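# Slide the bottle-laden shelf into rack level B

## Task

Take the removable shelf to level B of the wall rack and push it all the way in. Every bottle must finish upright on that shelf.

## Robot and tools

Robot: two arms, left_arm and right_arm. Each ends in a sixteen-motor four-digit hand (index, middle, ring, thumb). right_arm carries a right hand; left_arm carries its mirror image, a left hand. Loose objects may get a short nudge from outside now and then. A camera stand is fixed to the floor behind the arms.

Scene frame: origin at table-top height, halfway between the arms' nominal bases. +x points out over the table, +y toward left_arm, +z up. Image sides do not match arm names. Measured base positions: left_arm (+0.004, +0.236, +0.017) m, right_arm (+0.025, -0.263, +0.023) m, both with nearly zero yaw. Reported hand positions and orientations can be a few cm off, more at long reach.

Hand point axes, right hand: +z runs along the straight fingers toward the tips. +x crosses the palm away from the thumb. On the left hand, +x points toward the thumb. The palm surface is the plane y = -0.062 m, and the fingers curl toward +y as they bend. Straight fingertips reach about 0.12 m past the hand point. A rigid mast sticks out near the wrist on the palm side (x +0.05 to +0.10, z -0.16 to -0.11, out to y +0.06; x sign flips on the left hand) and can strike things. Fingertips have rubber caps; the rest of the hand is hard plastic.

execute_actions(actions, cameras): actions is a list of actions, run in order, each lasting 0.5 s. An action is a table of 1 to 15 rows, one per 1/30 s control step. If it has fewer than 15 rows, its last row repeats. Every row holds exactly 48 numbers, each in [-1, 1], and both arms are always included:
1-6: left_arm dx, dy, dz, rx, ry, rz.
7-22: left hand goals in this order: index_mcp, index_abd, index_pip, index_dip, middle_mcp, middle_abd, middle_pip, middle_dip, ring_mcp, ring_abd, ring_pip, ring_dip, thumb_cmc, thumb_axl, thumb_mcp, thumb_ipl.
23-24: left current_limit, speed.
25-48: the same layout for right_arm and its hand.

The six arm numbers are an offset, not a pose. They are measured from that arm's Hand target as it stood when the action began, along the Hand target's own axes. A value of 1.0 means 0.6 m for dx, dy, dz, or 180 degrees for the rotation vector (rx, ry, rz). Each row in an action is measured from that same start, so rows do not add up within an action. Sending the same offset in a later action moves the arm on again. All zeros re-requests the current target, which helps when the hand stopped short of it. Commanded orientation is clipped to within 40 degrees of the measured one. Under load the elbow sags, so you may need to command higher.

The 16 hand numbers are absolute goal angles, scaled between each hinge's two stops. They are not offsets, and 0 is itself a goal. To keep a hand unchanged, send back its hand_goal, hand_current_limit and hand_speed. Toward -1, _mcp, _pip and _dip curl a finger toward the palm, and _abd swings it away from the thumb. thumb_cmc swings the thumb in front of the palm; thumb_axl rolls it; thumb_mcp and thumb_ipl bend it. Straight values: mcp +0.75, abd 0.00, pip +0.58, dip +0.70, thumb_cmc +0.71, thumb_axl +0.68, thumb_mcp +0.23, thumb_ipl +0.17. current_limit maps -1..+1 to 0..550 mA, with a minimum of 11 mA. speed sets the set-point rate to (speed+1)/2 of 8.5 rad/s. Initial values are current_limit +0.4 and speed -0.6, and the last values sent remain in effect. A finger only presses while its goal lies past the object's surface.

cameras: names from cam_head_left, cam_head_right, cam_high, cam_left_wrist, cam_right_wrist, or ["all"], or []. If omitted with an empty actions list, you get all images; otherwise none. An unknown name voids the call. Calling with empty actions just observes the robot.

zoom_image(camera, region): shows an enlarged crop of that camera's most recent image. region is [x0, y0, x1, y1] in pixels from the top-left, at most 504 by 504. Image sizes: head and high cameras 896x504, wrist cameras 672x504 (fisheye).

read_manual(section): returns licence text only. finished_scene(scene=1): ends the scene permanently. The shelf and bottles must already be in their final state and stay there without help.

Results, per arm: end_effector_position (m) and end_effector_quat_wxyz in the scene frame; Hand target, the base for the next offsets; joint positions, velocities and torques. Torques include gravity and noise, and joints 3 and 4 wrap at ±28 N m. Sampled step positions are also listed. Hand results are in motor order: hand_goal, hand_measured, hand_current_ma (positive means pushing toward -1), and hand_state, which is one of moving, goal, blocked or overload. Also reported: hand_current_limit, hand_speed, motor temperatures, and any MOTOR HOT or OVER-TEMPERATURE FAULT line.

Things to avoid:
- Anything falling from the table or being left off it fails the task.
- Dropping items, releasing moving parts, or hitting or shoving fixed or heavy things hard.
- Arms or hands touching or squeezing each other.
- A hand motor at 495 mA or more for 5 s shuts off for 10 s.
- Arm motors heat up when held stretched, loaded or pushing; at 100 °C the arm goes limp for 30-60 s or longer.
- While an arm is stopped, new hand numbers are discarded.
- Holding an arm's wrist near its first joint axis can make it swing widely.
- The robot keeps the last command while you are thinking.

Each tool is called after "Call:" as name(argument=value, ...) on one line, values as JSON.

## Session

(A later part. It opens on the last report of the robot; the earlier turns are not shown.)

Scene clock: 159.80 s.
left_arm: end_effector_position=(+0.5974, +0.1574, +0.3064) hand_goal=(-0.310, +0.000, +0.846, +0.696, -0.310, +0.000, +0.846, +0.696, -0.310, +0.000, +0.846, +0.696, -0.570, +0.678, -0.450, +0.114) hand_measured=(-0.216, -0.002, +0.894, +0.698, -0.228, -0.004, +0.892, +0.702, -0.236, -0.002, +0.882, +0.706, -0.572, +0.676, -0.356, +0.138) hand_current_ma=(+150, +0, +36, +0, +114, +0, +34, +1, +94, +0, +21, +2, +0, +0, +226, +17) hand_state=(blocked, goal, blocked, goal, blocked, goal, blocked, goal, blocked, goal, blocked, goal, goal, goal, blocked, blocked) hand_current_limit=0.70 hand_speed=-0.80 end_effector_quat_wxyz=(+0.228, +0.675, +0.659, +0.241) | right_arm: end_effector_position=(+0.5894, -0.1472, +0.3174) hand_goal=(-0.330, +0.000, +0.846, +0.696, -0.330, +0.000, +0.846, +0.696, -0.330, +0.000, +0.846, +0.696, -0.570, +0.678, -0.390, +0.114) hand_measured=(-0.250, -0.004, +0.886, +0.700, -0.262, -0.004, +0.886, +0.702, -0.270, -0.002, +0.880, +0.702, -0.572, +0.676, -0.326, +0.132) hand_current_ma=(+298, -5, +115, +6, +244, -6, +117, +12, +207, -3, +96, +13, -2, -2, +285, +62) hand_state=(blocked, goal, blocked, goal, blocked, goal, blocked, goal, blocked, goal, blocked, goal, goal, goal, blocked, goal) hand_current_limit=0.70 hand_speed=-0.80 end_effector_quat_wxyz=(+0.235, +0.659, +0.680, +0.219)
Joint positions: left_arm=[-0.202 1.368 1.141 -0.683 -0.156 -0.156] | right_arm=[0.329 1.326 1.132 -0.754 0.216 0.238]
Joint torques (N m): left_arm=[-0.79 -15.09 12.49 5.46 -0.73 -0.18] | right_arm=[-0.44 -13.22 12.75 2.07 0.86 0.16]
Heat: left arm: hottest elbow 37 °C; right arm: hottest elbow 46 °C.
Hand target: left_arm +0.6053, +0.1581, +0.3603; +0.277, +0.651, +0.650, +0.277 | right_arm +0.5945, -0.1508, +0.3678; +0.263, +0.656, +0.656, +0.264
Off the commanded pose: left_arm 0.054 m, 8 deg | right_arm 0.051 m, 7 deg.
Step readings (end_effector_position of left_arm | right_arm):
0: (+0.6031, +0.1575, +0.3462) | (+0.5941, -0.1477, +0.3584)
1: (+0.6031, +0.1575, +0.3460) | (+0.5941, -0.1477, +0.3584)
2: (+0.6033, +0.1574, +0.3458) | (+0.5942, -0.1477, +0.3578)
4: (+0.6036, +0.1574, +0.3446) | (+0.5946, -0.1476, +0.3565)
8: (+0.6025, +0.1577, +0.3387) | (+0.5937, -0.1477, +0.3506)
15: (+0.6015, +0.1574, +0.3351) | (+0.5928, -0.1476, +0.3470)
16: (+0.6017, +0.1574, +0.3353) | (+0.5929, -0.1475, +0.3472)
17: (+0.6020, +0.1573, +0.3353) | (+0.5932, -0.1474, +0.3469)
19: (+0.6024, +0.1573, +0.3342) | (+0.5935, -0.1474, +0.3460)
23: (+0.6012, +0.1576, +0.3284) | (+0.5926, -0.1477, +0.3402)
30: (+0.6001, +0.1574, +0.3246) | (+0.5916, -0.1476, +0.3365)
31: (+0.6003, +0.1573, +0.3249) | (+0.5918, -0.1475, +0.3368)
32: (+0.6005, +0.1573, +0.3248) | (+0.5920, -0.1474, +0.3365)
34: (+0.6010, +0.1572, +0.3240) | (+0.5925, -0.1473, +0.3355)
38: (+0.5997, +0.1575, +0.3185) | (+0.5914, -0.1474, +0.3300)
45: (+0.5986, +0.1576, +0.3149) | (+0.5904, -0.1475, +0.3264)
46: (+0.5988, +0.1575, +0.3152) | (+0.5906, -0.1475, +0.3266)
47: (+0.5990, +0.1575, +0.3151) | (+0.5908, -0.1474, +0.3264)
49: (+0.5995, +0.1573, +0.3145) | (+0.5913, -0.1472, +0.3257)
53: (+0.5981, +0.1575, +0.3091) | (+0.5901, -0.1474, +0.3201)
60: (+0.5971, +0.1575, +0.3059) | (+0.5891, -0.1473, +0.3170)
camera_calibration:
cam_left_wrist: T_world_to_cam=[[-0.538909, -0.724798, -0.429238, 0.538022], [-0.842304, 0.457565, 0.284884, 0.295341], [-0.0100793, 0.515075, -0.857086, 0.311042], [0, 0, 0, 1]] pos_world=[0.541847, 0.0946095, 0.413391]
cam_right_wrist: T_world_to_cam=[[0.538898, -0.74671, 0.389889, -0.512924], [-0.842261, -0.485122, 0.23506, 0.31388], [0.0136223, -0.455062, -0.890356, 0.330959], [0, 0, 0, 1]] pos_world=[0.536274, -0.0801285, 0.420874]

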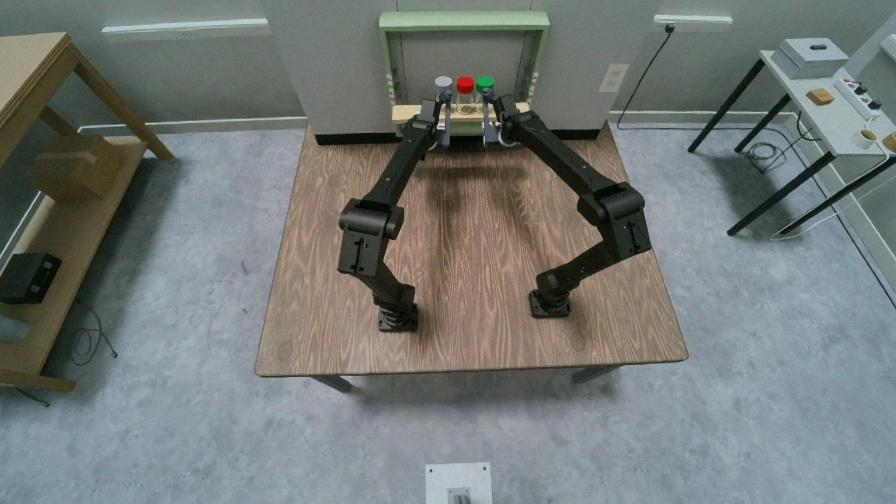

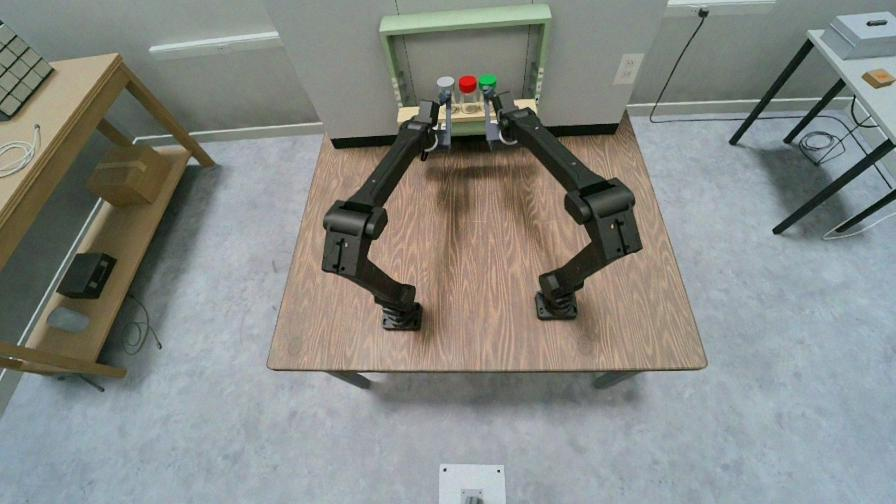

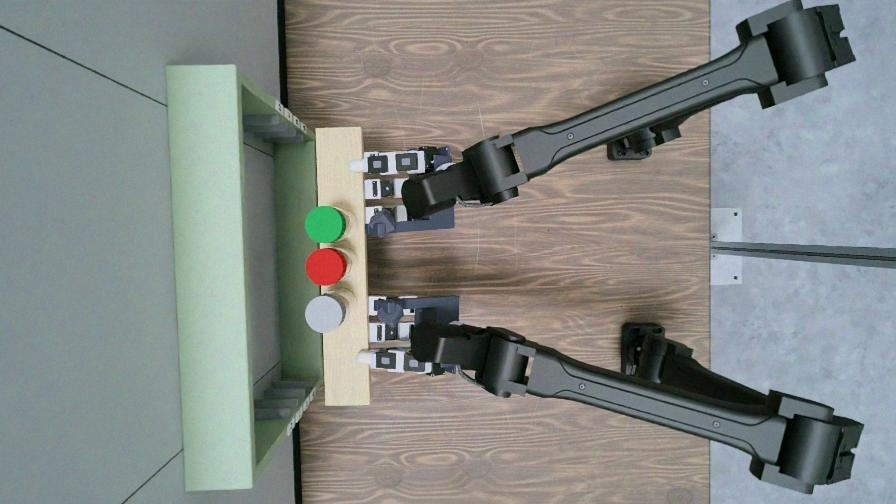

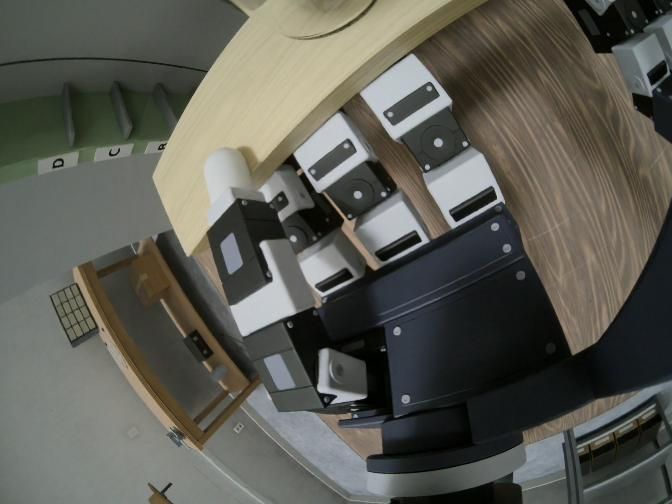

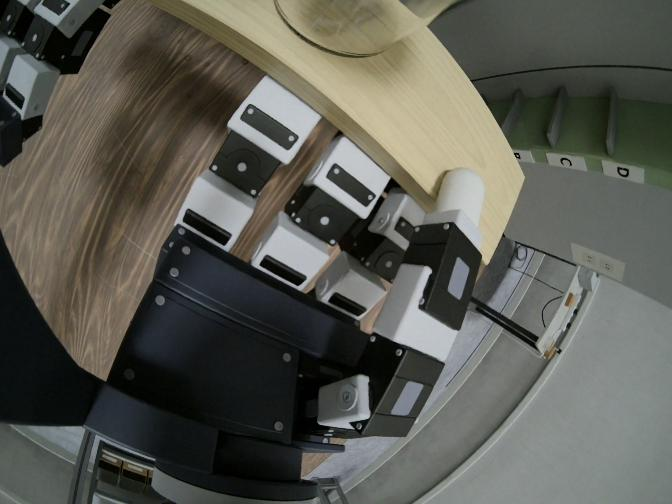

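Call:
execute_actions(actions=[[[-0.0025,0.014,0.0097,0,0,0,-0.31,0,0.845,0.696,-0.31,0,0.845,0.696,-0.31,0,0.845,0.696,-0.571,0.678,-0.45,0.114,0.7,-0.8,-0.0025,0.0155,0.0079,0,0,0,-0.33,0,0.845,0.696,-0.33,0,0.845,0.696,-0.33,0,0.845,0.696,-0.571,0.678,-0.39,0.114,0.7,-0.8]]])

Scene clock: 172.17 s.
left_arm: end_effector_position=(+0.5980, +0.1572, +0.3042) hand_goal=(-0.310, +0.000, +0.846, +0.696, -0.310, +0.000, +0.846, +0.696, -0.310, +0.000, +0.846, +0.696, -0.570, +0.678, -0.450, +0.114) hand_measured=(-0.216, -0.002, +0.894, +0.698, -0.228, -0.004, +0.892, +0.702, -0.238, -0.002, +0.882, +0.706, -0.572, +0.676, -0.356, +0.138) hand_current_ma=(+150, +0, +36, +0, +114, +0, +33, +1, +91, +0, +21, +2, +0, +0, +226, +17) hand_state=(blocked, goal, blocked, goal, blocked, goal, blocked, goal, blocked, goal, blocked, goal, goal, goal, blocked, blocked) hand_current_limit=0.70 hand_speed=-0.80 end_effector_quat_wxyz=(+0.226, +0.676, +0.659, +0.240) | right_arm: end_effector_position=(+0.5896, -0.1474, +0.3170) hand_goal=(-0.330, +0.000, +0.846, +0.696, -0.330, +0.000, +0.846, +0.696, -0.330, +0.000, +0.846, +0.696, -0.570, +0.678, -0.390, +0.114) hand_measured=(-0.250, -0.004, +0.886, +0.700, -0.262, -0.004, +0.886, +0.704, -0.270, -0.002, +0.880, +0.706, -0.572, +0.676, -0.326, +0.132) hand_current_ma=(+298, -5, +115, +8, +244, -6, +117, +16, +207, -3, +96, +20, -3, -3, +285, +62) hand_state=(blocked, goal, blocked, goal, blocked, goal, blocked, goal, blocked, goal, blocked, goal, goal, goal, blocked, goal) hand_current_limit=0.70 hand_speed=-0.80 end_effector_quat_wxyz=(+0.235, +0.659, +0.680, +0.218)
Joint positions: left_arm=[-0.202 1.372 1.141 -0.683 -0.156 -0.156] | right_arm=[0.329 1.327 1.132 -0.754 0.216 0.238]
Joint torques (N m): left_arm=[-0.62 -13.8 14.78 5.3 -0.7 -0.16] | right_arm=[-1.44 -12.57 14.72 1.91 0.59 0.11]
Heat: left arm: hottest elbow 37 °C; right arm: hottest elbow 46 °C.
Hand target: left_arm +0.6153, +0.1566, +0.3623; +0.277, +0.651, +0.650, +0.277 | right_arm +0.6045, -0.1525, +0.3709; +0.263, +0.656, +0.656, +0.264
Off the commanded pose: left_arm 0.061 m, 8 deg | right_arm 0.056 m, 7 deg.
Step readings (end_effector_position of left_arm | right_arm):
0: (+0.5974, +0.1574, +0.3064) | (+0.5894, -0.1472, +0.3174)
1: (+0.5974, +0.1574, +0.3064) | (+0.5894, -0.1472, +0.3174)
2: (+0.5974, +0.1574, +0.3064) | (+0.5894, -0.1472, +0.3174)
4: (+0.5975, +0.1574, +0.3062) | (+0.5894, -0.1472, +0.3174)
8: (+0.5978, +0.1573, +0.3051) | (+0.5894, -0.1472, +0.3174)
15: (+0.5980, +0.1572, +0.3042) | (+0.5896, -0.1474, +0.3170)

Call:
execute_actions(actions=[[[-0.0025,0.014,0.0097,0,0,0,-0.31,0,0.845,0.696,-0.31,0,0.845,0.696,-0.31,0,0.845,0.696,-0.571,0.678,-0.45,0.114,0.7,-0.8,-0.0025,0.0155,0.0079,0,0,0,-0.33,0,0.845,0.696,-0.33,0,0.845,0.696,-0.33,0,0.845,0.696,-0.571,0.678,-0.39,0.114,0.7,-0.8]]])

Scene clock: 173.33 s.
left_arm: end_effector_position=(+0.6017, +0.1561, +0.2903) hand_goal=(-0.310, +0.000, +0.846, +0.696, -0.310, +0.000, +0.846, +0.696, -0.310, +0.000, +0.846, +0.696, -0.570, +0.678, -0.450, +0.114) hand_measured=(-0.216, -0.002, +0.894, +0.698, -0.230, -0.004, +0.890, +0.702, -0.240, -0.002, +0.880, +0.706, -0.570, +0.676, -0.356, +0.138) hand_current_ma=(+150, +0, +36, +0, +112, +0, +30, +1, +86, +0, +19, +2, +0, +0, +226, +17) hand_state=(blocked, goal, blocked, goal, blocked, goal, blocked, goal, blocked, goal, blocked, goal, goal, goal, blocked, blocked) hand_current_limit=0.70 hand_speed=-0.80 end_effector_quat_wxyz=(+0.218, +0.679, +0.661, +0.234) | right_arm: end_effector_position=(+0.5937, -0.1485, +0.3041) hand_goal=(-0.330, +0.000, +0.846, +0.696, -0.330, +0.000, +0.846, +0.696, -0.330, +0.000, +0.846, +0.696, -0.570, +0.678, -0.390, +0.114) hand_measured=(-0.250, -0.004, +0.886, +0.702, -0.262, -0.004, +0.886, +0.704, -0.270, -0.002, +0.880, +0.706, -0.572, +0.676, -0.328, +0.132) hand_current_ma=(+298, -5, +115, +9, +244, -6, +117, +17, +207, -3, +96, +22, -3, -4, +285, +62) hand_state=(blocked, goal, blocked, goal, blocked, goal, blocked, goal, blocked, goal, blocked, goal, goal, goal, blocked, goal) hand_current_limit=0.70 hand_speed=-0.80 end_effector_quat_wxyz=(+0.228, +0.661, +0.684, +0.210)
Joint positions: left_arm=[-0.202 1.396 1.141 -0.682 -0.154 -0.156] | right_arm=[0.321 1.35 1.132 -0.754 0.207 0.234]
Joint torques (N m): left_arm=[-0.67 -14.68 16.8 5.03 -0.72 -0.15] | right_arm=[-1.85 -12.81 16.61 1.76 0.69 0.06]
Heat: left arm: hottest elbow 37 °C; right arm: hottest elbow 46 °C.
Hand target: left_arm +0.6253, +0.1550, +0.3643; +0.277, +0.651, +0.650, +0.277 | right_arm +0.6144, -0.1539, +0.3739; +0.263, +0.656, +0.656, +0.264
Off the commanded pose: left_arm 0.078 m, 9 deg | right_arm 0.073 m, 8 deg.
Step readings (end_effector_position of left_arm | right_arm):
0: (+0.5980, +0.1572, +0.3042) | (+0.5896, -0.1474, +0.3170)
1: (+0.5981, +0.1572, +0.3040) | (+0.5896, -0.1474, +0.3170)
2: (+0.5981, +0.1572, +0.3037) | (+0.5898, -0.1476, +0.3165)
4: (+0.5986, +0.1570, +0.3023) | (+0.5903, -0.1479, +0.3150)
8: (+0.6003, +0.1564, +0.2957) | (+0.5922, -0.1484, +0.3092)
15: (+0.6017, +0.1561, +0.2902) | (+0.5937, -0.1485, +0.3041)

Call:
execute_actions(actions=[[[-0.0025,0.013,-0.001,-0.010,0,0,-0.31,0,0.845,0.696,-0.31,0,0.845,0.696,-0.31,0,0.845,0.696,-0.571,0.678,-0.45,0.114,0.7,-0.8,-0.0025,0.0129,-0.0014,-0.005,0,0,-0.33,0,0.845,0.696,-0.33,0,0.845,0.696,-0.33,0,0.845,0.696,-0.571,0.678,-0.39,0.114,0.7,-0.8]]])

Scene clock: 175.33 s.
left_arm: end_effector_position=(+0.6052, +0.1547, +0.2930) hand_goal=(-0.310, +0.000, +0.846, +0.696, -0.310, +0.000, +0.846, +0.696, -0.310, +0.000, +0.846, +0.696, -0.570, +0.678, -0.450, +0.114) hand_measured=(-0.216, -0.002, +0.894, +0.698, -0.230, -0.004, +0.890, +0.704, -0.240, -0.002, +0.880, +0.708, -0.572, +0.676, -0.356, +0.138) hand_current_ma=(+150, +0, +36, +0, +112, +0, +30, +1, +86, +0, +19, +3, +0, +0, +226, +17) hand_state=(blocked, goal, blocked, goal, blocked, goal, blocked, goal, blocked, goal, blocked, goal, goal, goal, blocked, blocked) hand_current_limit=0.70 hand_speed=-0.80 end_effector_quat_wxyz=(+0.224, +0.679, +0.657, +0.239) | right_arm: end_effector_position=(+0.5955, -0.1505, +0.3056) hand_goal=(-0.330, +0.000, +0.846, +0.696, -0.330, +0.000, +0.846, +0.696, -0.330, +0.000, +0.846, +0.696, -0.570, +0.678, -0.390, +0.114) hand_measured=(-0.250, -0.004, +0.886, +0.702, -0.262, -0.004, +0.886, +0.704, -0.270, -0.002, +0.880, +0.706, -0.572, +0.676, -0.328, +0.132) hand_current_ma=(+298, -6, +115, +9, +244, -6, +117, +17, +207, -3, +94, +22, -5, -5, +285, +62) hand_state=(blocked, goal, blocked, goal, blocked, goal, blocked, goal, blocked, goal, blocked, goal, goal, goal, blocked, goal) hand_current_limit=0.70 hand_speed=-0.80 end_effector_quat_wxyz=(+0.230, +0.660, +0.683, +0.212)
Joint positions: left_arm=[-0.203 1.399 1.141 -0.661 -0.155 -0.151] | right_arm=[0.316 1.35 1.132 -0.746 0.207 0.229]
Joint torques (N m): left_arm=[-0.5 -14.62 16.75 5.63 -0.95 -0.16] | right_arm=[-1.79 -13.04 17.31 1.84 0.67 0.02]
Heat: left arm: hottest elbow 37 °C; right arm: hottest elbow 46 °C.
Hand target: left_arm +0.6303, +0.1535, +0.3702; +0.287, +0.647, +0.646, +0.287 | right_arm +0.6194, -0.1554, +0.3799; +0.268, +0.654, +0.654, +0.269
Off the commanded pose: left_arm 0.081 m, 10 deg | right_arm 0.078 m, 9 deg.
Step readings (end_effector_position of left_arm | right_arm):
0: (+0.6017, +0.1561, +0.2903) | (+0.5937, -0.1485, +0.3041)
1: (+0.6018, +0.1561, +0.2904) | (+0.5937, -0.1485, +0.3041)
2: (+0.6020, +0.1560, +0.2907) | (+0.5938, -0.1486, +0.3041)
4: (+0.6027, +0.1558, +0.2917) | (+0.5940, -0.1492, +0.3042)
8: (+0.6041, +0.1551, +0.2935) | (+0.5951, -0.1500, +0.3053)
15: (+0.6050, +0.1548, +0.2931) | (+0.5955, -0.1505, +0.3056)

Call:
execute_actions(actions=[[[0,0.0205,0.0152,0,0,0,-0.31,0,0.845,0.696,-0.31,0,0.845,0.696,-0.31,0,0.845,0.696,-0.571,0.678,-0.45,0.114,0.7,-0.8,0,0.0213,0.014,0,0,0,-0.33,0,0.845,0.696,-0.33,0,0.845,0.696,-0.33,0,0.845,0.696,-0.571,0.678,-0.39,0.114,0.7,-0.8]]], cameras=["all"])

Call:
zoom_image(camera="cam_high", region=[240, 90, 380, 230])

Call:
zoom_image(camera="cam_high", region=[240, 310, 380, 450])

Call:
zoom_image(camera="cam_left_wrist", region=[100, 0, 300, 200])

Call:
zoom_image(camera="cam_right_wrist", region=[400, 0, 600, 200])

Call:
zoom_image(camera="cam_head_left", region=[370, 50, 560, 150])

Scene clock: 177.43 s.
left_arm: end_effector_position=(+0.6106, +0.1534, +0.2799) hand_goal=(-0.310, +0.000, +0.846, +0.696, -0.310, +0.000, +0.846, +0.696, -0.310, +0.000, +0.846, +0.696, -0.570, +0.678, -0.450, +0.114) hand_measured=(-0.216, -0.004, +0.894, +0.698, -0.230, -0.004, +0.890, +0.704, -0.242, -0.002, +0.878, +0.708, -0.572, +0.676, -0.356, +0.140) hand_current_ma=(+150, +0, +36, +0, +109, +0, +30, +1, +80, +0, +17, +3, +0, +0, +226, +19) hand_state=(blocked, goal, blocked, goal, blocked, goal, blocked, goal, blocked, goal, blocked, goal, goal, goal, blocked, blocked) hand_current_limit=0.70 hand_speed=-0.80 end_effector_quat_wxyz=(+0.216, +0.682, +0.659, +0.234) | right_arm: end_effector_position=(+0.6025, -0.1518, +0.2954) hand_goal=(-0.330, +0.000, +0.846, +0.696, -0.330, +0.000, +0.846, +0.696, -0.330, +0.000, +0.846, +0.696, -0.570, +0.678, -0.390, +0.114) hand_measured=(-0.250, -0.004, +0.886, +0.702, -0.262, -0.006, +0.886, +0.704, -0.270, -0.002, +0.880, +0.706, -0.574, +0.674, -0.328, +0.132) hand_current_ma=(+298, -7, +115, +9, +244, -8, +117, +17, +207, -4, +94, +22, -6, -7, +285, +62) hand_state=(blocked, goal, blocked, goal, blocked, goal, blocked, goal, blocked, goal, blocked, goal, goal, goal, blocked, goal) hand_current_limit=0.70 hand_speed=-0.80 end_effector_quat_wxyz=(+0.226, +0.660, +0.687, +0.203)
Joint positions: left_arm=[-0.203 1.427 1.145 -0.656 -0.155 -0.151] | right_arm=[0.307 1.377 1.141 -0.746 0.199 0.216]
Joint torques (N m): left_arm=[-0.03 -15.27 19.29 5.09 -0.79 -0.12] | right_arm=[-1.61 -13.22 19.33 1.7 0.72 0.09]
Heat: left arm: hottest elbow 37 °C; right arm: hottest elbow 46 °C.
Hand target: left_arm +0.6452, +0.1535, +0.3734; +0.287, +0.646, +0.646, +0.287 | right_arm +0.6345, -0.1555, +0.3829; +0.268, +0.654, +0.654, +0.269
Off the commanded pose: left_arm 0.100 m, 11 deg | right_arm 0.093 m, 10 deg.
Step readings (end_effector_position of left_arm | right_arm):
0: (+0.6052, +0.1547, +0.2930) | (+0.5955, -0.1505, +0.3056)
1: (+0.6052, +0.1547, +0.2930) | (+0.5955, -0.1505, +0.3056)
2: (+0.6053, +0.1547, +0.2926) | (+0.5955, -0.1507, +0.3056)
4: (+0.6059, +0.1545, +0.2908) | (+0.5965, -0.1509, +0.3051)
8: (+0.6087, +0.1538, +0.2857) | (+0.6004, -0.1514, +0.3006)
15: (+0.6104, +0.1534, +0.2794) | (+0.6023, -0.1517, +0.2950)
camera_calibration:
cam_left_wrist: T_world_to_cam=[[-0.554653, -0.718044, -0.420445, 0.536909], [-0.83149, 0.459245, 0.312599, 0.301154], [-0.0313721, 0.522979, -0.851768, 0.300789], [0, 0, 0, 1]] pos_world=[0.557641, 0.0899136, 0.387803]
cam_right_wrist: T_world_to_cam=[[0.556527, -0.739647, 0.378418, -0.521063], [-0.830665, -0.486295, 0.271133, 0.309973], [-0.0165199, -0.465231, -0.885035, 0.324189], [0, 0, 0, 1]] pos_world=[0.552825, -0.0838412, 0.400054]

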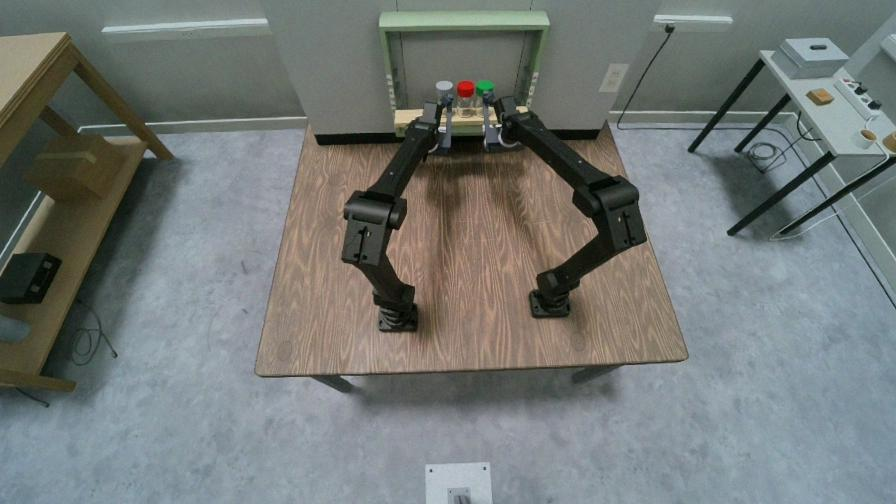

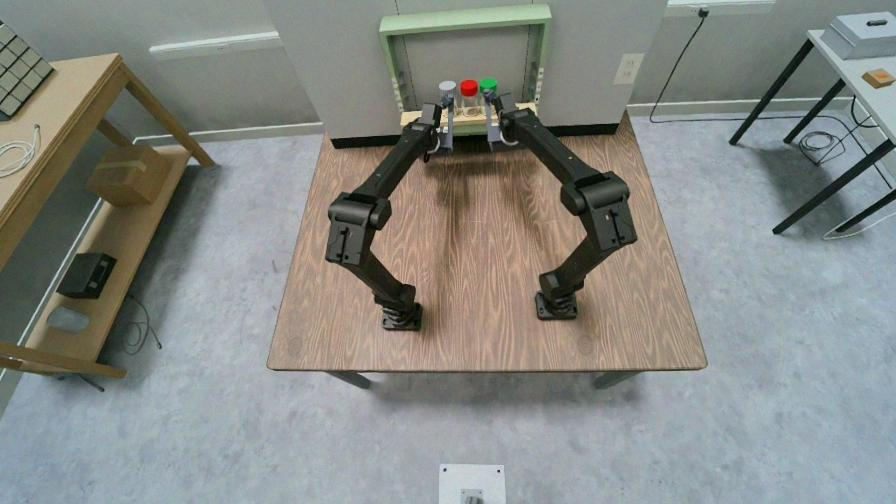

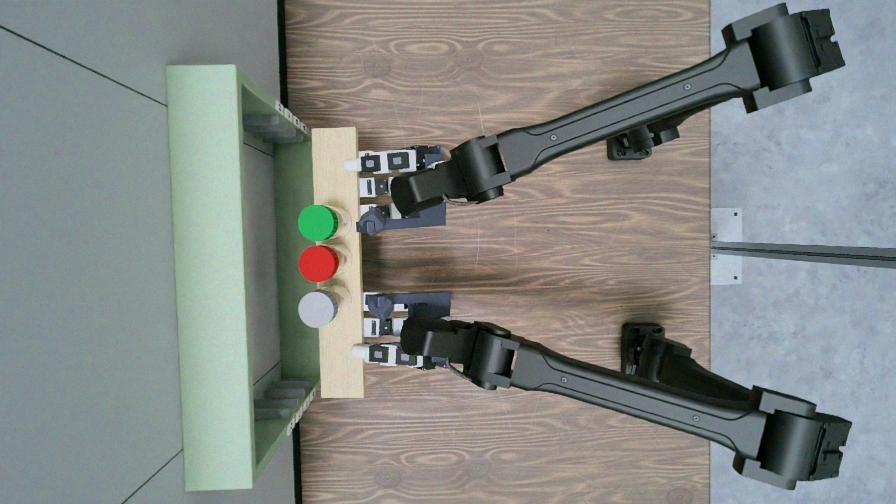

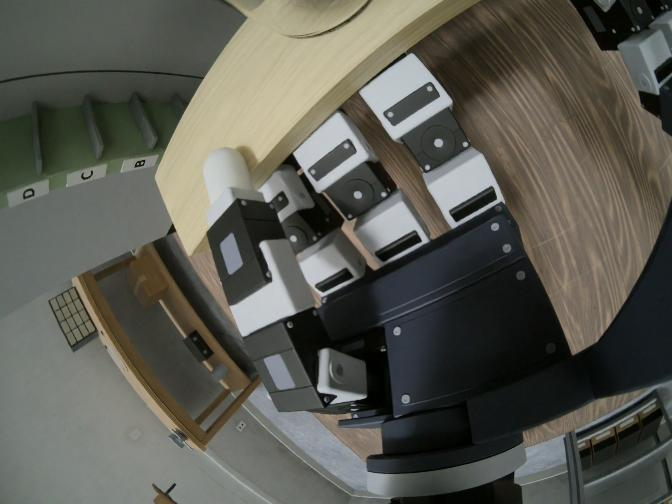

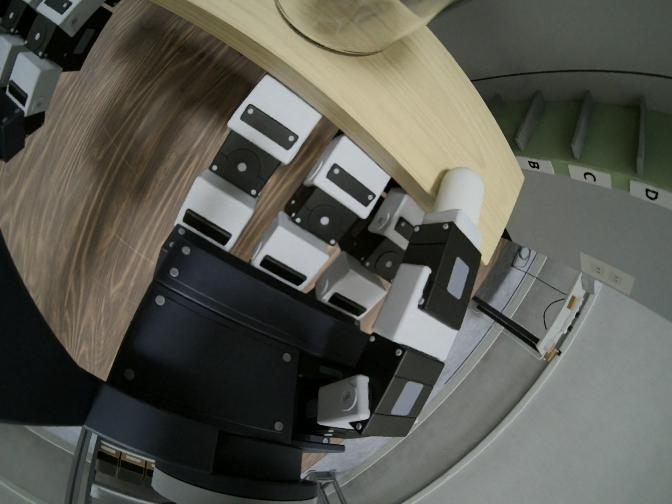

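Scaled by 3.600.

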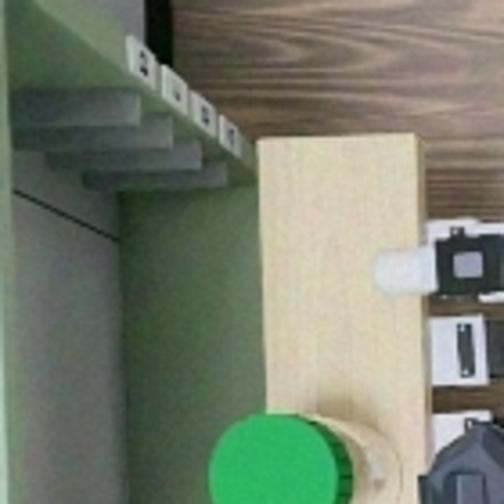

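Scaled by 3.600.

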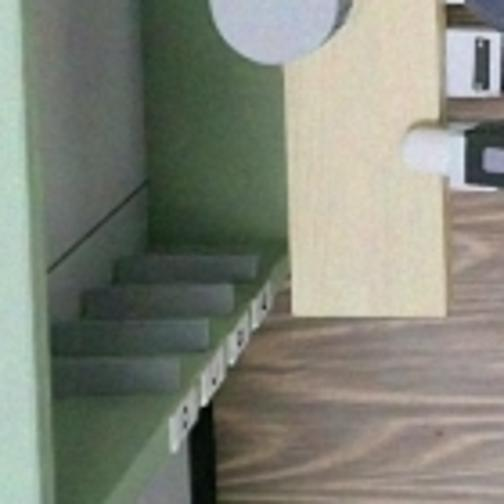

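Scaled by 2.520 from the camera's 672x504 image, which has a finer 960x720 frame.

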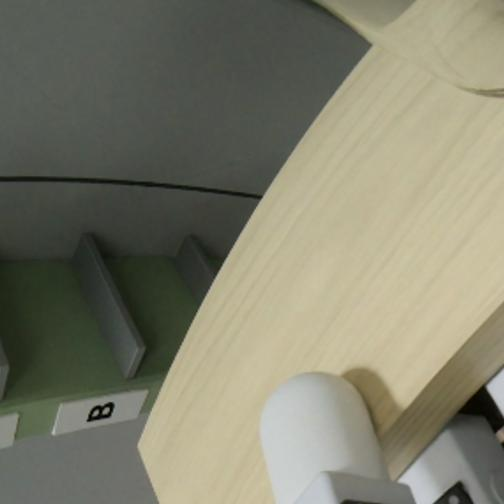

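Scaled by 2.520 from the camera's 672x504 image, which has a finer 960x720 frame.

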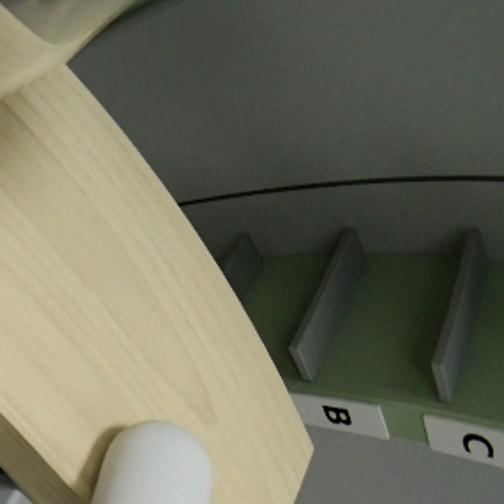

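Scaled by 2.653.

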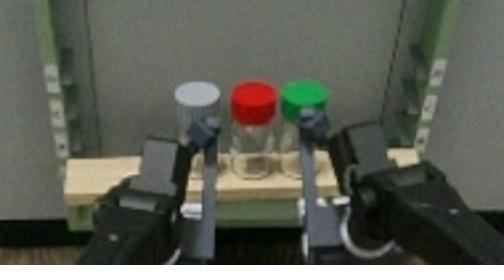

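Call:
execute_actions(actions=[[[0,0.0124,-0.0112,-0.012,0,0,-0.31,0,0.845,0.696,-0.31,0,0.845,0.696,-0.31,0,0.845,0.696,-0.571,0.678,-0.45,0.114,0.7,-0.8,0,0.0117,-0.0119,-0.008,0,0,-0.33,0,0.845,0.696,-0.33,0,0.845,0.696,-0.33,0,0.845,0.696,-0.571,0.678,-0.39,0.114,0.7,-0.8]]])

Scene clock: 179.23 s.
left_arm: end_effector_position=(+0.6144, +0.1529, +0.2857) hand_goal=(-0.310, +0.000, +0.846, +0.696, -0.310, +0.000, +0.846, +0.696, -0.310, +0.000, +0.846, +0.696, -0.570, +0.678, -0.450, +0.114) hand_measured=(-0.216, -0.004, +0.894, +0.700, -0.230, -0.004, +0.890, +0.704, -0.242, -0.002, +0.878, +0.708, -0.572, +0.676, -0.356, +0.140) hand_current_ma=(+150, +0, +36, +0, +109, +0, +30, +1, +80, +0, +17, +3, +0, +0, +226, +20) hand_state=(blocked, goal, blocked, goal, blocked, goal, blocked, goal, blocked, goal, blocked, goal, goal, goal, blocked, blocked) hand_current_limit=0.70 hand_speed=-0.80 end_effector_quat_wxyz=(+0.225, +0.678, +0.656, +0.243) | right_arm: end_effector_position=(+0.6055, -0.1524, +0.3011) hand_goal=(-0.330, +0.000, +0.846, +0.696, -0.330, +0.000, +0.846, +0.696, -0.330, +0.000, +0.846, +0.696, -0.570, +0.678, -0.390, +0.114) hand_measured=(-0.250, -0.004, +0.886, +0.700, -0.262, -0.006, +0.886, +0.704, -0.270, -0.002, +0.880, +0.706, -0.574, +0.674, -0.328, +0.132) hand_current_ma=(+298, -7, +115, +7, +244, -7, +117, +17, +207, -4, +94, +22, -6, -7, +282, +62) hand_state=(blocked, goal, blocked, goal, blocked, goal, blocked, goal, blocked, goal, blocked, goal, goal, goal, blocked, goal) hand_current_limit=0.70 hand_speed=-0.80 end_effector_quat_wxyz=(+0.230, +0.659, +0.685, +0.208)
Joint positions: left_arm=[-0.203 1.427 1.145 -0.63 -0.159 -0.147] | right_arm=[0.304 1.377 1.149 -0.74 0.201 0.214]
Joint torques (N m): left_arm=[-0.09 -15.97 18.58 5.59 -0.87 -0.09] | right_arm=[-1.55 -13.86 18.93 2.03 0.9 0.06]
Heat: left arm: hottest elbow 37 °C; right arm: hottest elbow 47 °C.
Hand target: left_arm +0.6452, +0.1535, +0.3834; +0.299, +0.641, +0.640, +0.299 | right_arm +0.6345, -0.1556, +0.3929; +0.277, +0.651, +0.651, +0.277
Off the commanded pose: left_arm 0.102 m, 12 deg | right_arm 0.096 m, 10 deg.
Step readings (end_effector_position of left_arm | right_arm):
0: (+0.6106, +0.1534, +0.2799) | (+0.6025, -0.1518, +0.2954)
1: (+0.6106, +0.1533, +0.2799) | (+0.6025, -0.1518, +0.2954)
2: (+0.6109, +0.1533, +0.2803) | (+0.6025, -0.1518, +0.2954)
4: (+0.6117, +0.1531, +0.2815) | (+0.6029, -0.1520, +0.2960)
8: (+0.6135, +0.1530, +0.2843) | (+0.6047, -0.1522, +0.2995)
15: (+0.6144, +0.1529, +0.2857) | (+0.6055, -0.1524, +0.3011)

Call:
execute_actions(actions=[[[0,0.0102,-0.0086,-0.004,0,0,-0.31,0,0.845,0.696,-0.31,0,0.845,0.696,-0.31,0,0.845,0.696,-0.571,0.678,-0.45,0.114,0.7,-0.8,0,0.006,-0.0058,-0.004,0,0,-0.33,0,0.845,0.696,-0.33,0,0.845,0.696,-0.33,0,0.845,0.696,-0.571,0.678,-0.39,0.114,0.7,-0.8]]], cameras=["all"])

Call:
zoom_image(camera="cam_left_wrist", region=[100, 60, 240, 200])

Call:
zoom_image(camera="cam_right_wrist", region=[440, 60, 580, 200])

Call:
zoom_image(camera="cam_high", region=[240, 90, 380, 230])

Call:
zoom_image(camera="cam_high", region=[240, 310, 380, 450])

Scene clock: 181.30 s.
left_arm: end_effector_position=(+0.6148, +0.1531, +0.2864) hand_goal=(-0.310, +0.000, +0.846, +0.696, -0.310, +0.000, +0.846, +0.696, -0.310, +0.000, +0.846, +0.696, -0.570, +0.678, -0.450, +0.114) hand_measured=(-0.216, -0.004, +0.894, +0.700, -0.230, -0.004, +0.890, +0.704, -0.242, -0.002, +0.878, +0.708, -0.572, +0.676, -0.356, +0.140) hand_current_ma=(+150, +0, +36, +0, +109, +0, +30, +1, +80, +0, +17, +3, +0, +0, +226, +20) hand_state=(blocked, goal, blocked, goal, blocked, goal, blocked, goal, blocked, goal, blocked, goal, goal, goal, blocked, blocked) hand_current_limit=0.70 hand_speed=-0.80 end_effector_quat_wxyz=(+0.226, +0.678, +0.656, +0.244) | right_arm: end_effector_position=(+0.6063, -0.1522, +0.3023) hand_goal=(-0.330, +0.000, +0.846, +0.696, -0.330, +0.000, +0.846, +0.696, -0.330, +0.000, +0.846, +0.696, -0.570, +0.678, -0.390, +0.114) hand_measured=(-0.250, -0.004, +0.886, +0.700, -0.262, -0.006, +0.886, +0.704, -0.270, -0.002, +0.880, +0.706, -0.574, +0.674, -0.328, +0.132) hand_current_ma=(+298, -7, +115, +7, +244, -7, +117, +17, +207, -4, +94, +22, -6, -7, +282, +62) hand_state=(blocked, goal, blocked, goal, blocked, goal, blocked, goal, blocked, goal, blocked, goal, goal, goal, blocked, goal) hand_current_limit=0.70 hand_speed=-0.80 end_effector_quat_wxyz=(+0.232, +0.658, +0.685, +0.210)
Joint positions: left_arm=[-0.203 1.427 1.145 -0.627 -0.161 -0.147] | right_arm=[0.304 1.377 1.149 -0.735 0.203 0.211]
Joint torques (N m): left_arm=[-0.21 -16.62 19.07 5.48 -0.9 -0.07] | right_arm=[-1.38 -14.1 18.91 2.04 0.93 0.07]
Heat: left arm: hottest elbow 37 °C; right arm: hottest elbow 47 °C.
Hand target: left_arm +0.6452, +0.1535, +0.3914; +0.304, +0.639, +0.638, +0.303 | right_arm +0.6345, -0.1556, +0.3979; +0.281, +0.649, +0.649, +0.281
Off the commanded pose: left_arm 0.109 m, 12 deg | right_arm 0.100 m, 11 deg.
Step readings (end_effector_position of left_arm | right_arm):
0: (+0.6144, +0.1529, +0.2857) | (+0.6055, -0.1524, +0.3011)
1: (+0.6144, +0.1529, +0.2857) | (+0.6055, -0.1524, +0.3011)
2: (+0.6144, +0.1529, +0.2857) | (+0.6056, -0.1524, +0.3013)
4: (+0.6144, +0.1530, +0.2858) | (+0.6058, -0.1523, +0.3016)
8: (+0.6147, +0.1531, +0.2863) | (+0.6062, -0.1523, +0.3022)
15: (+0.6148, +0.1531, +0.2864) | (+0.6063, -0.1522, +0.3023)
camera_calibration:
cam_left_wrist: T_world_to_cam=[[-0.541084, -0.718599, -0.436855, 0.538278], [-0.840945, 0.458469, 0.287432, 0.315919], [-0.00626384, 0.522897, -0.852373, 0.291364], [0, 0, 0, 1]] pos_world=[0.55875, 0.0896133, 0.392695]
cam_right_wrist: T_world_to_cam=[[0.548724, -0.740197, 0.388601, -0.524502], [-0.836004, -0.486036, 0.254689, 0.319326], [0.000354197, -0.464626, -0.885507, 0.320236], [0, 0, 0, 1]] pos_world=[0.554651, -0.0842405, 0.406065]

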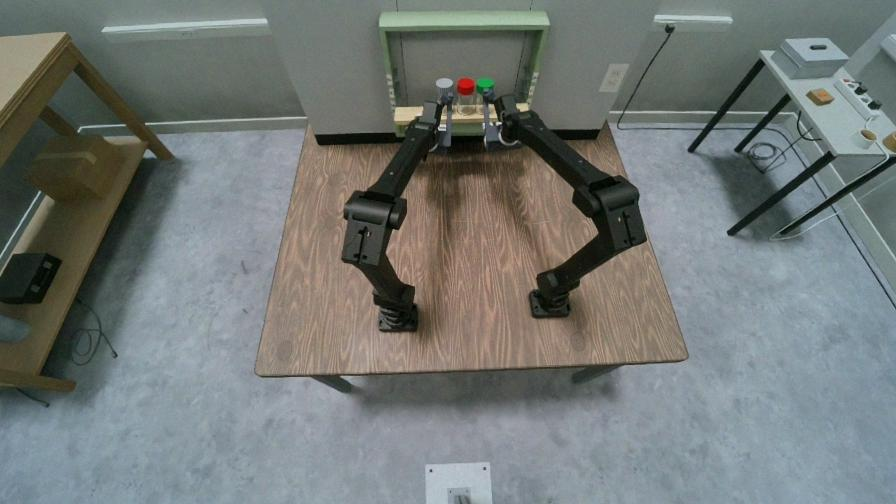

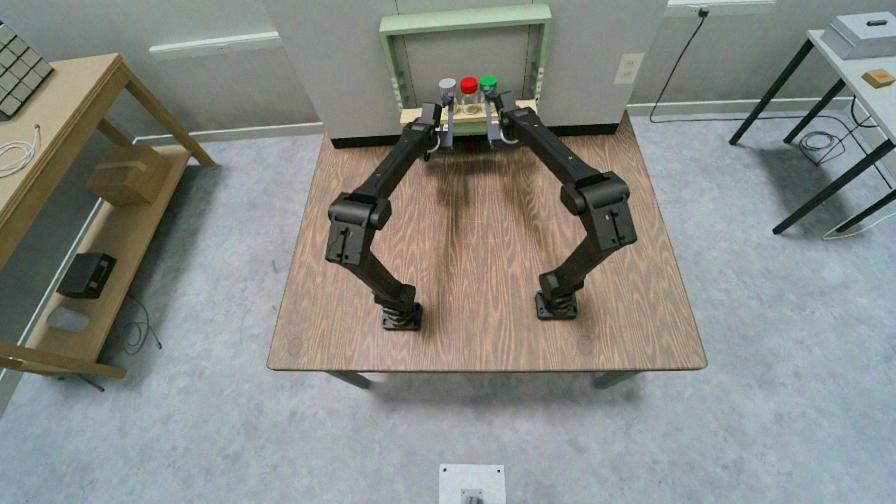

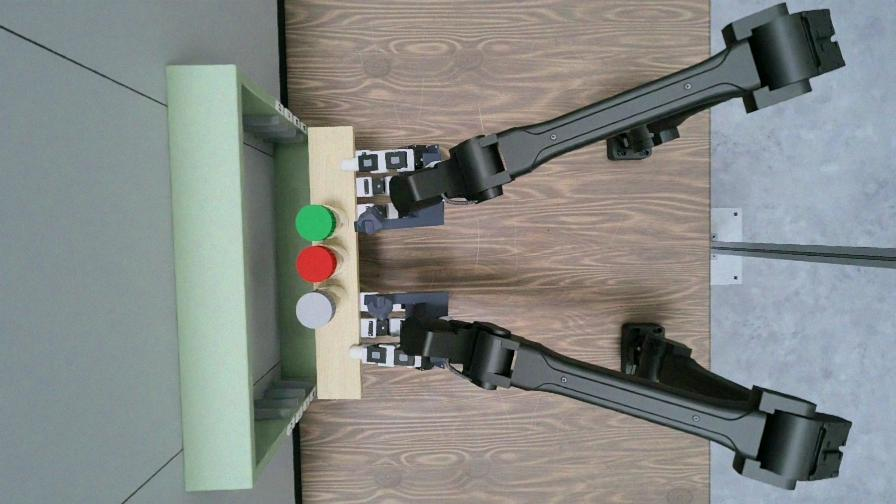

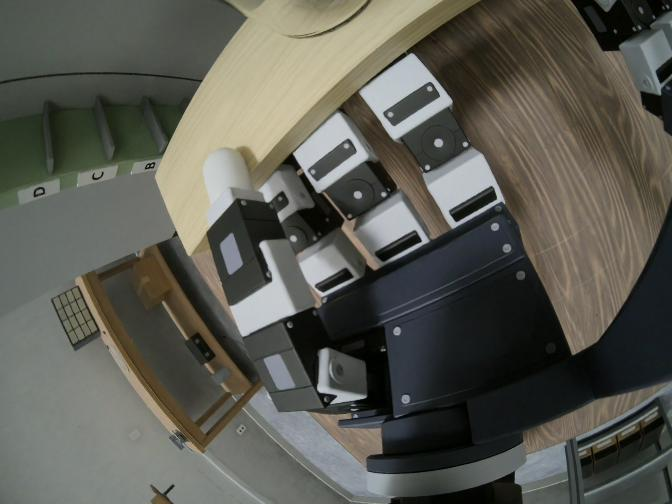

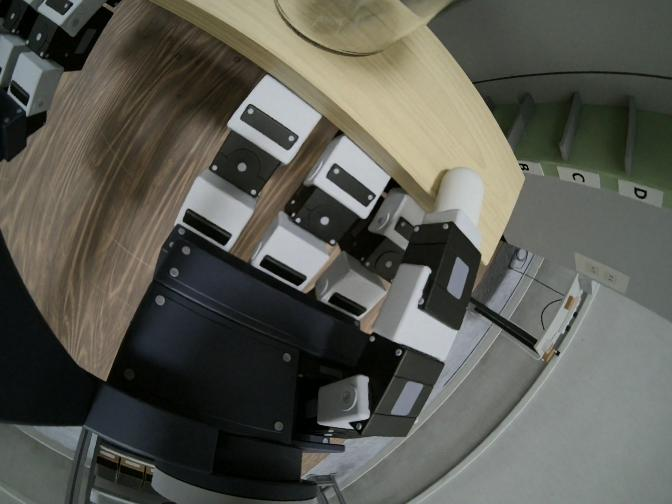

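Scaled by 3.600 from the camera's 672x504 image, which has a finer 960x720 frame.

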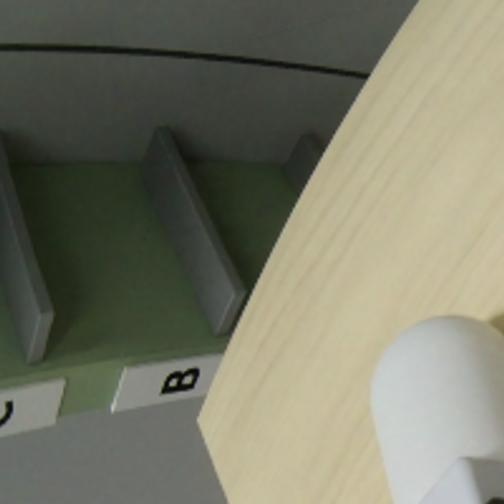

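Scaled by 3.600 from the camera's 672x504 image, which has a finer 960x720 frame.

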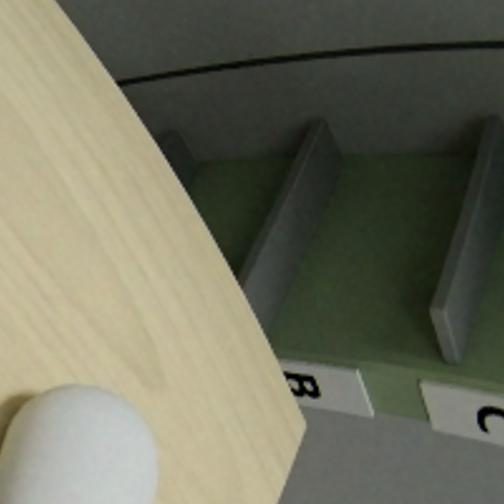

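Scaled by 3.600.

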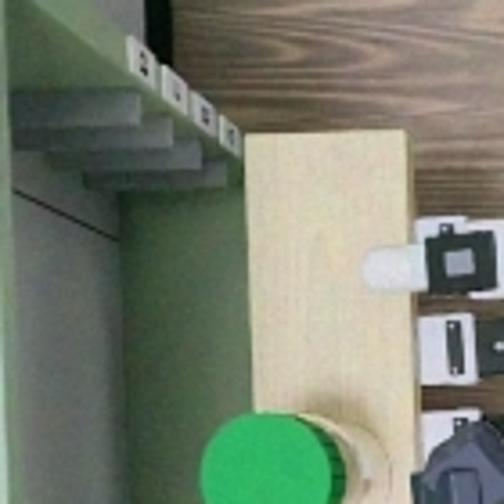

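Scaled by 3.600.

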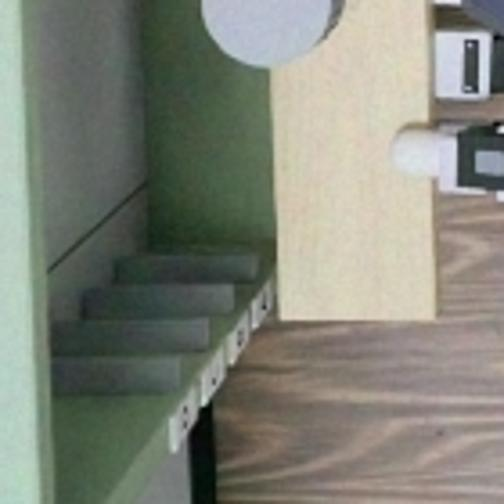

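Call:
execute_actions(actions=[[[0,0.0129,-0.0105,-0.005,0,0,-0.31,0,0.845,0.696,-0.31,0,0.845,0.696,-0.31,0,0.845,0.696,-0.571,0.678,-0.45,0.114,0.7,-0.8,0,0.0122,-0.0114,-0.003,0,0,-0.33,0,0.845,0.696,-0.33,0,0.845,0.696,-0.33,0,0.845,0.696,-0.571,0.678,-0.39,0.114,0.7,-0.8]]])

Scene clock: 185.37 s.
left_arm: end_effector_position=(+0.6154, +0.1536, +0.2882) hand_goal=(-0.310, +0.000, +0.846, +0.696, -0.310, +0.000, +0.846, +0.696, -0.310, +0.000, +0.846, +0.696, -0.570, +0.678, -0.450, +0.114) hand_measured=(-0.216, -0.004, +0.894, +0.700, -0.232, -0.006, +0.890, +0.704, -0.244, -0.002, +0.878, +0.708, -0.570, +0.678, -0.356, +0.140) hand_current_ma=(+150, +0, +36, +0, +107, +0, +30, +1, +76, +0, +17, +3, +0, +0, +226, +21) hand_state=(blocked, goal, blocked, goal, blocked, goal, blocked, goal, blocked, goal, blocked, goal, goal, goal, blocked, blocked) hand_current_limit=0.70 hand_speed=-0.80 end_effector_quat_wxyz=(+0.227, +0.676, +0.656, +0.247) | right_arm: end_effector_position=(+0.6078, -0.1518, +0.3060) hand_goal=(-0.330, +0.000, +0.846, +0.696, -0.330, +0.000, +0.846, +0.696, -0.330, +0.000, +0.846, +0.696, -0.570, +0.678, -0.390, +0.114) hand_measured=(-0.250, -0.004, +0.886, +0.700, -0.262, -0.006, +0.886, +0.704, -0.270, -0.002, +0.880, +0.706, -0.574, +0.674, -0.328, +0.132) hand_current_ma=(+298, -7, +115, +7, +244, -7, +117, +17, +207, -4, +94, +22, -6, -7, +282, +62) hand_state=(blocked, goal, blocked, goal, blocked, goal, blocked, goal, blocked, goal, blocked, goal, goal, goal, blocked, goal) hand_current_limit=0.70 hand_speed=-0.80 end_effector_quat_wxyz=(+0.235, +0.656, +0.685, +0.211)
Joint positions: left_arm=[-0.203 1.427 1.145 -0.621 -0.165 -0.147] | right_arm=[0.304 1.377 1.155 -0.735 0.205 0.207]
Joint torques (N m): left_arm=[-0.15 -17.32 19.63 5.3 -0.86 -0.04] | right_arm=[-1.67 -14.68 19.54 1.7 0.94 0.08]
Motor temperatures (°C): left_arm=[29 34 37 31 29 30] | right_arm=[32 31 48 28 33 27]
Heat: left arm: hottest elbow 37 °C; right arm: hottest elbow 48 °C.
Hand target: left_arm +0.6452, +0.1534, +0.4013; +0.309, +0.637, +0.636, +0.308 | right_arm +0.6345, -0.1556, +0.4079; +0.284, +0.648, +0.647, +0.284
Off the commanded pose: left_arm 0.117 m, 13 deg | right_arm 0.105 m, 11 deg.
Step readings (end_effector_position of left_arm | right_arm):
0: (+0.6148, +0.1531, +0.2864) | (+0.6063, -0.1522, +0.3023)
1: (+0.6148, +0.1531, +0.2864) | (+0.6063, -0.1523, +0.3023)
2: (+0.6148, +0.1532, +0.2864) | (+0.6063, -0.1522, +0.3024)
4: (+0.6148, +0.1532, +0.2864) | (+0.6065, -0.1522, +0.3028)
8: (+0.6152, +0.1535, +0.2872) | (+0.6073, -0.1520, +0.3047)
15: (+0.6154, +0.1536, +0.2882) | (+0.6078, -0.1518, +0.3060)

Call:
execute_actions(actions=[[[0,0.0103,-0.0084,0,0,0,-0.31,0,0.845,0.696,-0.31,0,0.845,0.696,-0.31,0,0.845,0.696,-0.571,0.678,-0.45,0.114,0.7,-0.8,0,0.0055,-0.0051,0,0,0,-0.33,0,0.845,0.696,-0.33,0,0.845,0.696,-0.33,0,0.845,0.696,-0.571,0.678,-0.39,0.114,0.7,-0.8]]])

Scene clock: 186.53 s.
left_arm: end_effector_position=(+0.6197, +0.1531, +0.2994) hand_goal=(-0.310, +0.000, +0.846, +0.696, -0.310, +0.000, +0.846, +0.696, -0.310, +0.000, +0.846, +0.696, -0.570, +0.678, -0.450, +0.114) hand_measured=(-0.216, -0.004, +0.894, +0.700, -0.232, -0.006, +0.890, +0.704, -0.244, -0.002, +0.878, +0.708, -0.570, +0.678, -0.356, +0.140) hand_current_ma=(+150, +0, +36, +0, +107, +0, +30, +1, +76, +0, +17, +3, +0, +0, +226, +21) hand_state=(blocked, goal, blocked, goal, blocked, goal, blocked, goal, blocked, goal, blocked, goal, goal, goal, blocked, blocked) hand_current_limit=0.70 hand_speed=-0.80 end_effector_quat_wxyz=(+0.234, +0.673, +0.654, +0.253) | right_arm: end_effector_position=(+0.6118, -0.1522, +0.3162) hand_goal=(-0.330, +0.000, +0.846, +0.696, -0.330, +0.000, +0.846, +0.696, -0.330, +0.000, +0.846, +0.696, -0.570, +0.678, -0.390, +0.114) hand_measured=(-0.250, -0.002, +0.886, +0.700, -0.262, -0.006, +0.886, +0.704, -0.270, -0.002, +0.880, +0.706, -0.574, +0.674, -0.328, +0.132) hand_current_ma=(+298, -2, +115, +6, +244, -7, +117, +17, +207, -4, +94, +22, -6, -7, +282, +62) hand_state=(blocked, goal, blocked, goal, blocked, goal, blocked, goal, blocked, goal, blocked, goal, goal, goal, blocked, goal) hand_current_limit=0.70 hand_speed=-0.80 end_effector_quat_wxyz=(+0.240, +0.656, +0.682, +0.218)
Joint positions: left_arm=[-0.203 1.426 1.164 -0.621 -0.168 -0.147] | right_arm=[0.302 1.377 1.172 -0.735 0.207 0.206]
Joint torques (N m): left_arm=[-0.32 -17.2 19.9 4.41 -0.74 -0.04] | right_arm=[-1.32 -14.15 19.41 1.26 0.84 0.1]
Heat: left arm: hottest elbow 37 °C; right arm: hottest elbow 48 °C.
Hand target: left_arm +0.6451, +0.1535, +0.4091; +0.308, +0.637, +0.636, +0.308 | right_arm +0.6345, -0.1555, +0.4124; +0.284, +0.648, +0.648, +0.284
Off the commanded pose: left_arm 0.113 m, 12 deg | right_arm 0.099 m, 10 deg.
Step readings (end_effector_position of left_arm | right_arm):
0: (+0.6154, +0.1536, +0.2882) | (+0.6078, -0.1518, +0.3060)
1: (+0.6154, +0.1536, +0.2882) | (+0.6078, -0.1518, +0.3060)
2: (+0.6156, +0.1536, +0.2886) | (+0.6078, -0.1518, +0.3060)
4: (+0.6160, +0.1535, +0.2897) | (+0.6082, -0.1517, +0.3071)
8: (+0.6178, +0.1534, +0.2942) | (+0.6099, -0.1518, +0.3113)
15: (+0.6197, +0.1531, +0.2994) | (+0.6118, -0.1522, +0.3162)


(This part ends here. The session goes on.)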